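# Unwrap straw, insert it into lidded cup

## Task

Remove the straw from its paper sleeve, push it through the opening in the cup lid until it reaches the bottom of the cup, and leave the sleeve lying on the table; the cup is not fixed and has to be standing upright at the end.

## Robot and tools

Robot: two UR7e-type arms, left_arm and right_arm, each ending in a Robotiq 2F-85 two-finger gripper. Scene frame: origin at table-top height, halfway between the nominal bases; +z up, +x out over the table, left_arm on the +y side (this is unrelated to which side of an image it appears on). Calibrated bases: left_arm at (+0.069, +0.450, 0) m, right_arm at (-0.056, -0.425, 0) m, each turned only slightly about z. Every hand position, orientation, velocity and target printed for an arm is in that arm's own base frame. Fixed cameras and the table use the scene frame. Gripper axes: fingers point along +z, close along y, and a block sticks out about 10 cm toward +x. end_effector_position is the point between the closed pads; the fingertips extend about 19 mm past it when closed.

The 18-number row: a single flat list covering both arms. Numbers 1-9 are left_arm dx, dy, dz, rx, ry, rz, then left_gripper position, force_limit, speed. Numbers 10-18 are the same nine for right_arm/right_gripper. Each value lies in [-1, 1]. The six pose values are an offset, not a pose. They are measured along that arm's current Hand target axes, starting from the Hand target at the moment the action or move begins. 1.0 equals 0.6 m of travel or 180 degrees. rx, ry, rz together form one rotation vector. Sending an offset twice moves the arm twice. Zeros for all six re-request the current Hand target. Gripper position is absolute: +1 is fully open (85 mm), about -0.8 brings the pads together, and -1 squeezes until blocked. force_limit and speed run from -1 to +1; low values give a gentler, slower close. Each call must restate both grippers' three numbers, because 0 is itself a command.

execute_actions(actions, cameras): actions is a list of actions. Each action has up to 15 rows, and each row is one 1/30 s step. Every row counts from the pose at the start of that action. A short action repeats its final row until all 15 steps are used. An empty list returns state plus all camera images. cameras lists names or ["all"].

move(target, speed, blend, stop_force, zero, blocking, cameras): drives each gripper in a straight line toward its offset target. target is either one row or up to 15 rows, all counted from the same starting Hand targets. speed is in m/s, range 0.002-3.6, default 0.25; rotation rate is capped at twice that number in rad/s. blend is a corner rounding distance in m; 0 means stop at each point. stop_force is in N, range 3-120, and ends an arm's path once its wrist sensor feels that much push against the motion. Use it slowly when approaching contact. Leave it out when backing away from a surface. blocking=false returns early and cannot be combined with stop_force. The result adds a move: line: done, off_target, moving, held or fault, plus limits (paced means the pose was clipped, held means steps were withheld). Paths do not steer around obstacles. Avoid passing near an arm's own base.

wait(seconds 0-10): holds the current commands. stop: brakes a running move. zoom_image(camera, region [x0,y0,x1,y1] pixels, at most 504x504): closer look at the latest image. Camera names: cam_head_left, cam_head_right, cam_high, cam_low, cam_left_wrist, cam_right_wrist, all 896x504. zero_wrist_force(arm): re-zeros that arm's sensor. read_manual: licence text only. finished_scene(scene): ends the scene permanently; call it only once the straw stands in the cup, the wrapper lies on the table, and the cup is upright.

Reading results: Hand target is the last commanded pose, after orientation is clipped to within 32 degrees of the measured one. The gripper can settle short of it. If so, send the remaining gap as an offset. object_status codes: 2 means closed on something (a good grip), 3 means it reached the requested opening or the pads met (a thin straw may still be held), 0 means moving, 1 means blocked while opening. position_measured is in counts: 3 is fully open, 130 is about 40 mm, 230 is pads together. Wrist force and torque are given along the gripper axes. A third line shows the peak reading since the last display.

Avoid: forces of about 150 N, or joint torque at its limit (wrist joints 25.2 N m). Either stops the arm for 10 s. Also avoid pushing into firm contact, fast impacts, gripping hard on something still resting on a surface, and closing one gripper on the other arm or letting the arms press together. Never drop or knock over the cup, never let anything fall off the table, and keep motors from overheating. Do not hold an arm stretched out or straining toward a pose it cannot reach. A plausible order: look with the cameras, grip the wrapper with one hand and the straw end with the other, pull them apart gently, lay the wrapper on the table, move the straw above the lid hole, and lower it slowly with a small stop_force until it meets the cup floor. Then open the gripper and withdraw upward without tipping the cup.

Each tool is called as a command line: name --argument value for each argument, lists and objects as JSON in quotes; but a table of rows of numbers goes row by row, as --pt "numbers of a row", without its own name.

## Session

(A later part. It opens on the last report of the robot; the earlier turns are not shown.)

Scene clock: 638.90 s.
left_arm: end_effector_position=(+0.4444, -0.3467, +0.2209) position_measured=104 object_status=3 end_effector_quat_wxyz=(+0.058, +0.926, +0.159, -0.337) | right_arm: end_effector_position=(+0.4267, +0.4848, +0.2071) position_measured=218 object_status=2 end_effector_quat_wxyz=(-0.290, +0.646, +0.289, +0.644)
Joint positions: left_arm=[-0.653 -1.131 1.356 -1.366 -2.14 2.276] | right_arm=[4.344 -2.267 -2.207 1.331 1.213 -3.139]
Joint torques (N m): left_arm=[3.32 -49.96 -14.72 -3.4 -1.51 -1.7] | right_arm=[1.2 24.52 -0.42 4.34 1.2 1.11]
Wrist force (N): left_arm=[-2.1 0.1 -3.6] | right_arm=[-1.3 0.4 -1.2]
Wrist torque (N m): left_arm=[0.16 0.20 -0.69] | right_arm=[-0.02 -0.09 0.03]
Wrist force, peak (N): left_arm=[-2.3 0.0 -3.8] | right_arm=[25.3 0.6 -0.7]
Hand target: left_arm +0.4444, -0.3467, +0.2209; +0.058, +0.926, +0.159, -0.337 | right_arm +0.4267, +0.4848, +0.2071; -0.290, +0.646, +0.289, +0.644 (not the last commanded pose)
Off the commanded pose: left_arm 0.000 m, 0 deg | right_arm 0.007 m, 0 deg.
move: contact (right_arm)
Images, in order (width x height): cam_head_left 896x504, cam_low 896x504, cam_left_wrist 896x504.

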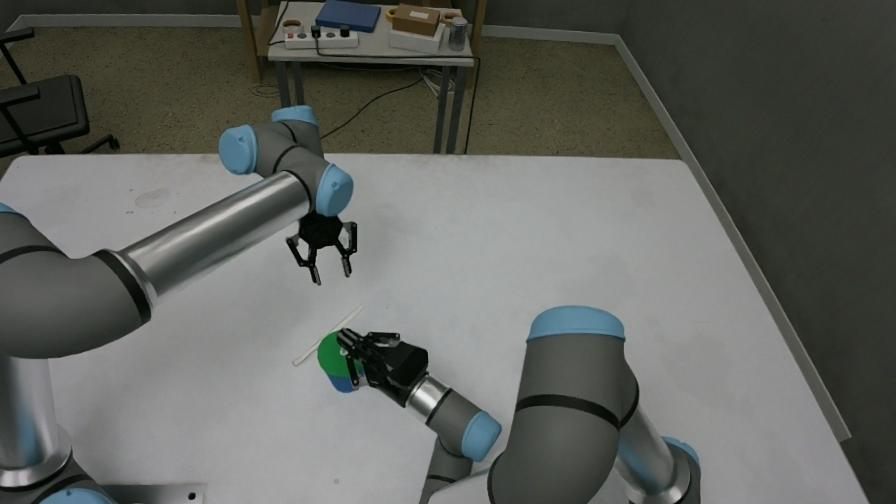

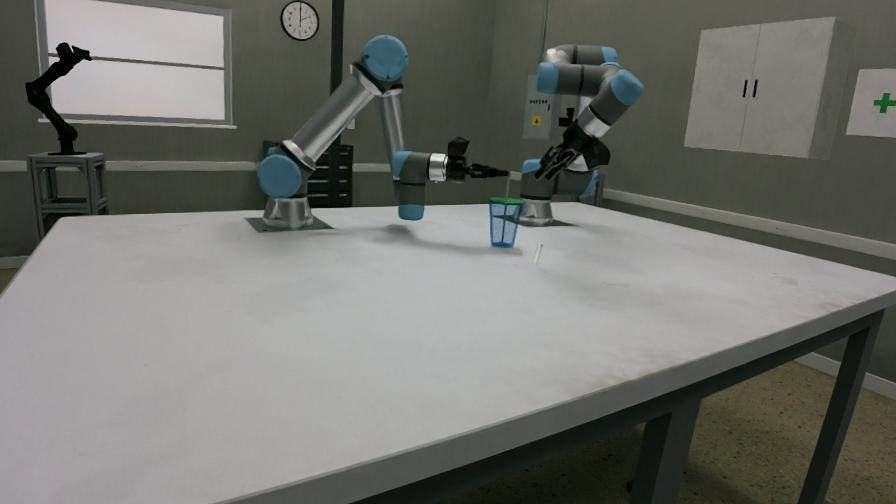

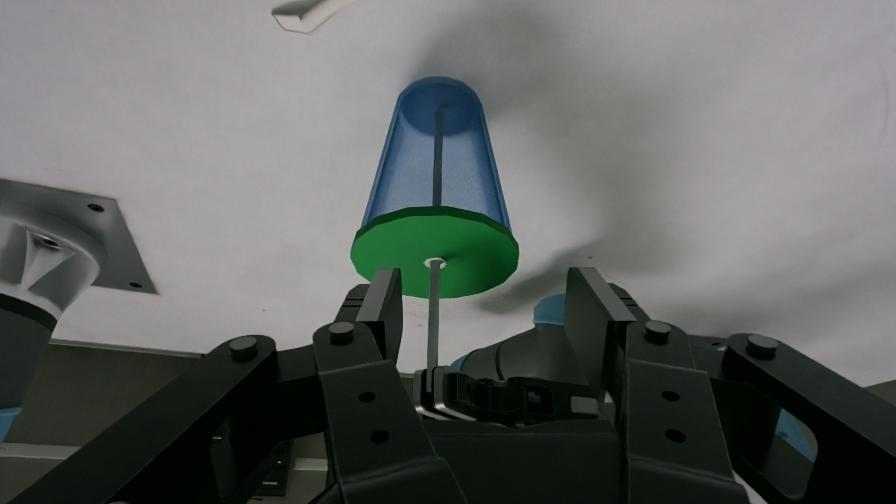

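move --pt "0 0 0 0 0 0 0.2 -0.3 -0.5 0 0 0 0 0 0 0.0 -0.5 -0.5" --pt "0 0 0 0 0 0 0.2 -0.3 -0.5 0 0 -0.2 0 0 0 0.0 -0.5 -0.5" --speed '[0.05,0.15]' --cameras '["cam_left_wrist","cam_low","cam_head_left"]'

zoom_image --camera "cam_low" --region '[440, 150, 580, 270]'

zoom_image --camera "cam_left_wrist" --region '[320, 60, 560, 300]'

Scene clock: 651.50 s.
left_arm: end_effector_position=(+0.4444, -0.3467, +0.2209) position_measured=104 object_status=3 end_effector_quat_wxyz=(+0.058, +0.926, +0.159, -0.337) | right_arm: end_effector_position=(+0.3470, +0.3952, +0.2071) position_measured=129 object_status=3 end_effector_quat_wxyz=(-0.290, +0.646, +0.289, +0.644)
Joint positions: left_arm=[-0.653 -1.131 1.356 -1.366 -2.14 2.276] | right_arm=[4.516 -2.228 -2.551 1.637 1.041 -3.139]
Joint torques (N m): left_arm=[2.22 -50.15 -14.89 -3.4 -1.76 -1.69] | right_arm=[-5.28 35.45 -8.31 3.04 -0.12 -1.73]
Wrist force (N): left_arm=[-2.1 0.1 -3.7] | right_arm=[1.3 -0.1 -0.7]
Wrist torque (N m): left_arm=[0.16 0.21 -0.70] | right_arm=[-0.12 -0.13 0.03]
Wrist force, peak (N): left_arm=[-2.1 0.2 -3.8] | right_arm=[1.5 0.4 -2.8]
Hand target: left_arm +0.4444, -0.3467, +0.2209; +0.058, +0.926, +0.159, -0.337 | right_arm +0.3470, +0.3951, +0.2072; -0.290, +0.646, +0.289, +0.644
Off the commanded pose: left_arm 0.000 m, 0 deg | right_arm 0.000 m, 0 deg.
move: done
Images, in order (width x height): cam_head_left 896x504, cam_low 896x504, cam_left_wrist 896x504.

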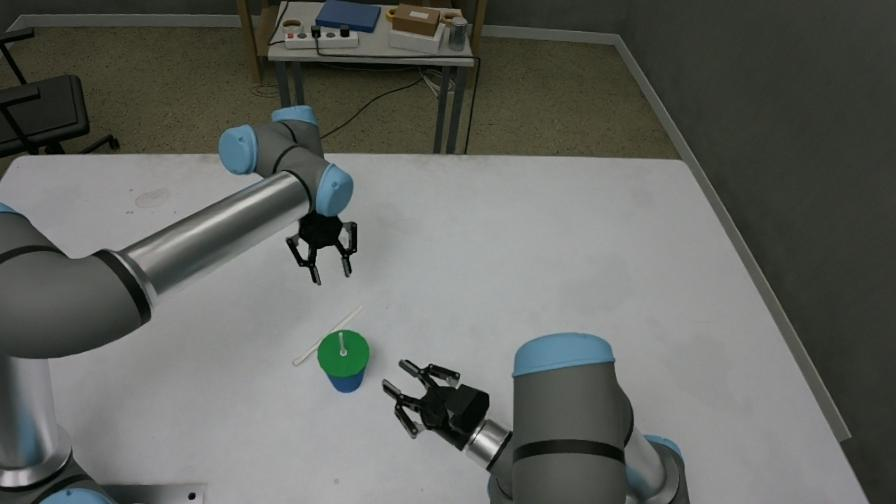

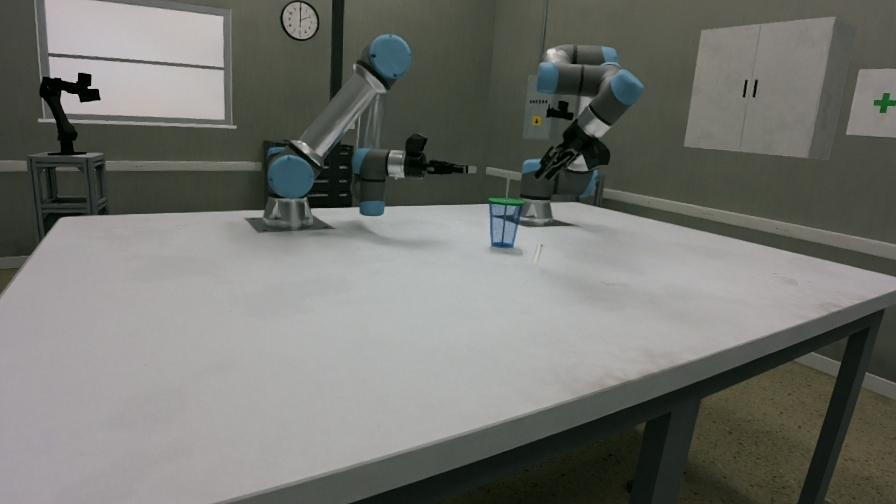

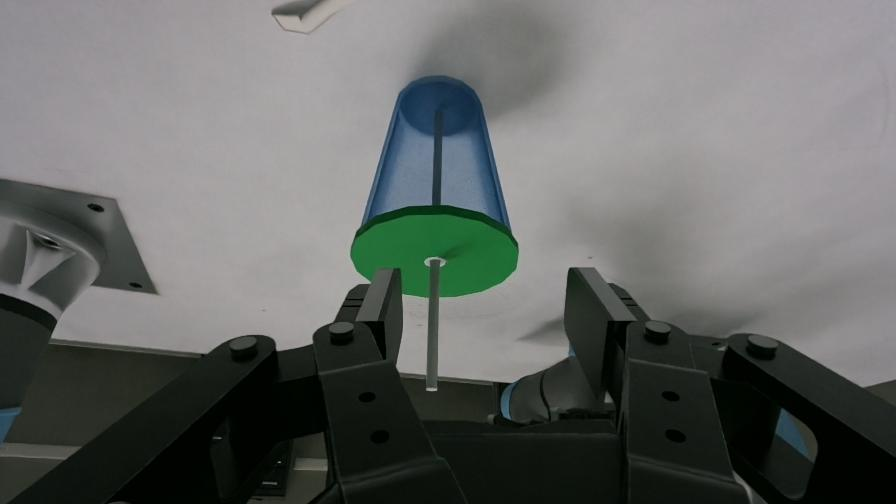

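Scaled by 3.600 from the camera's 896x504 image, which has a finer 1280x720 frame.

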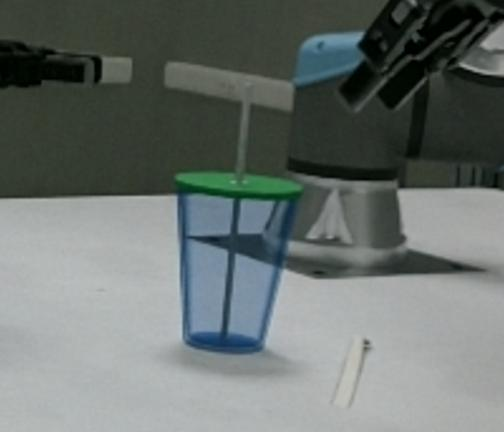

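Scaled by 2.100 from the camera's 896x504 image, which has a finer 1280x720 frame.

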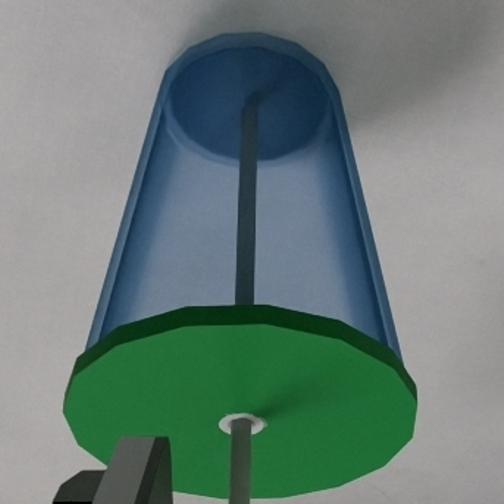

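finished_scene --scene 1

The scene is finished: the task was done.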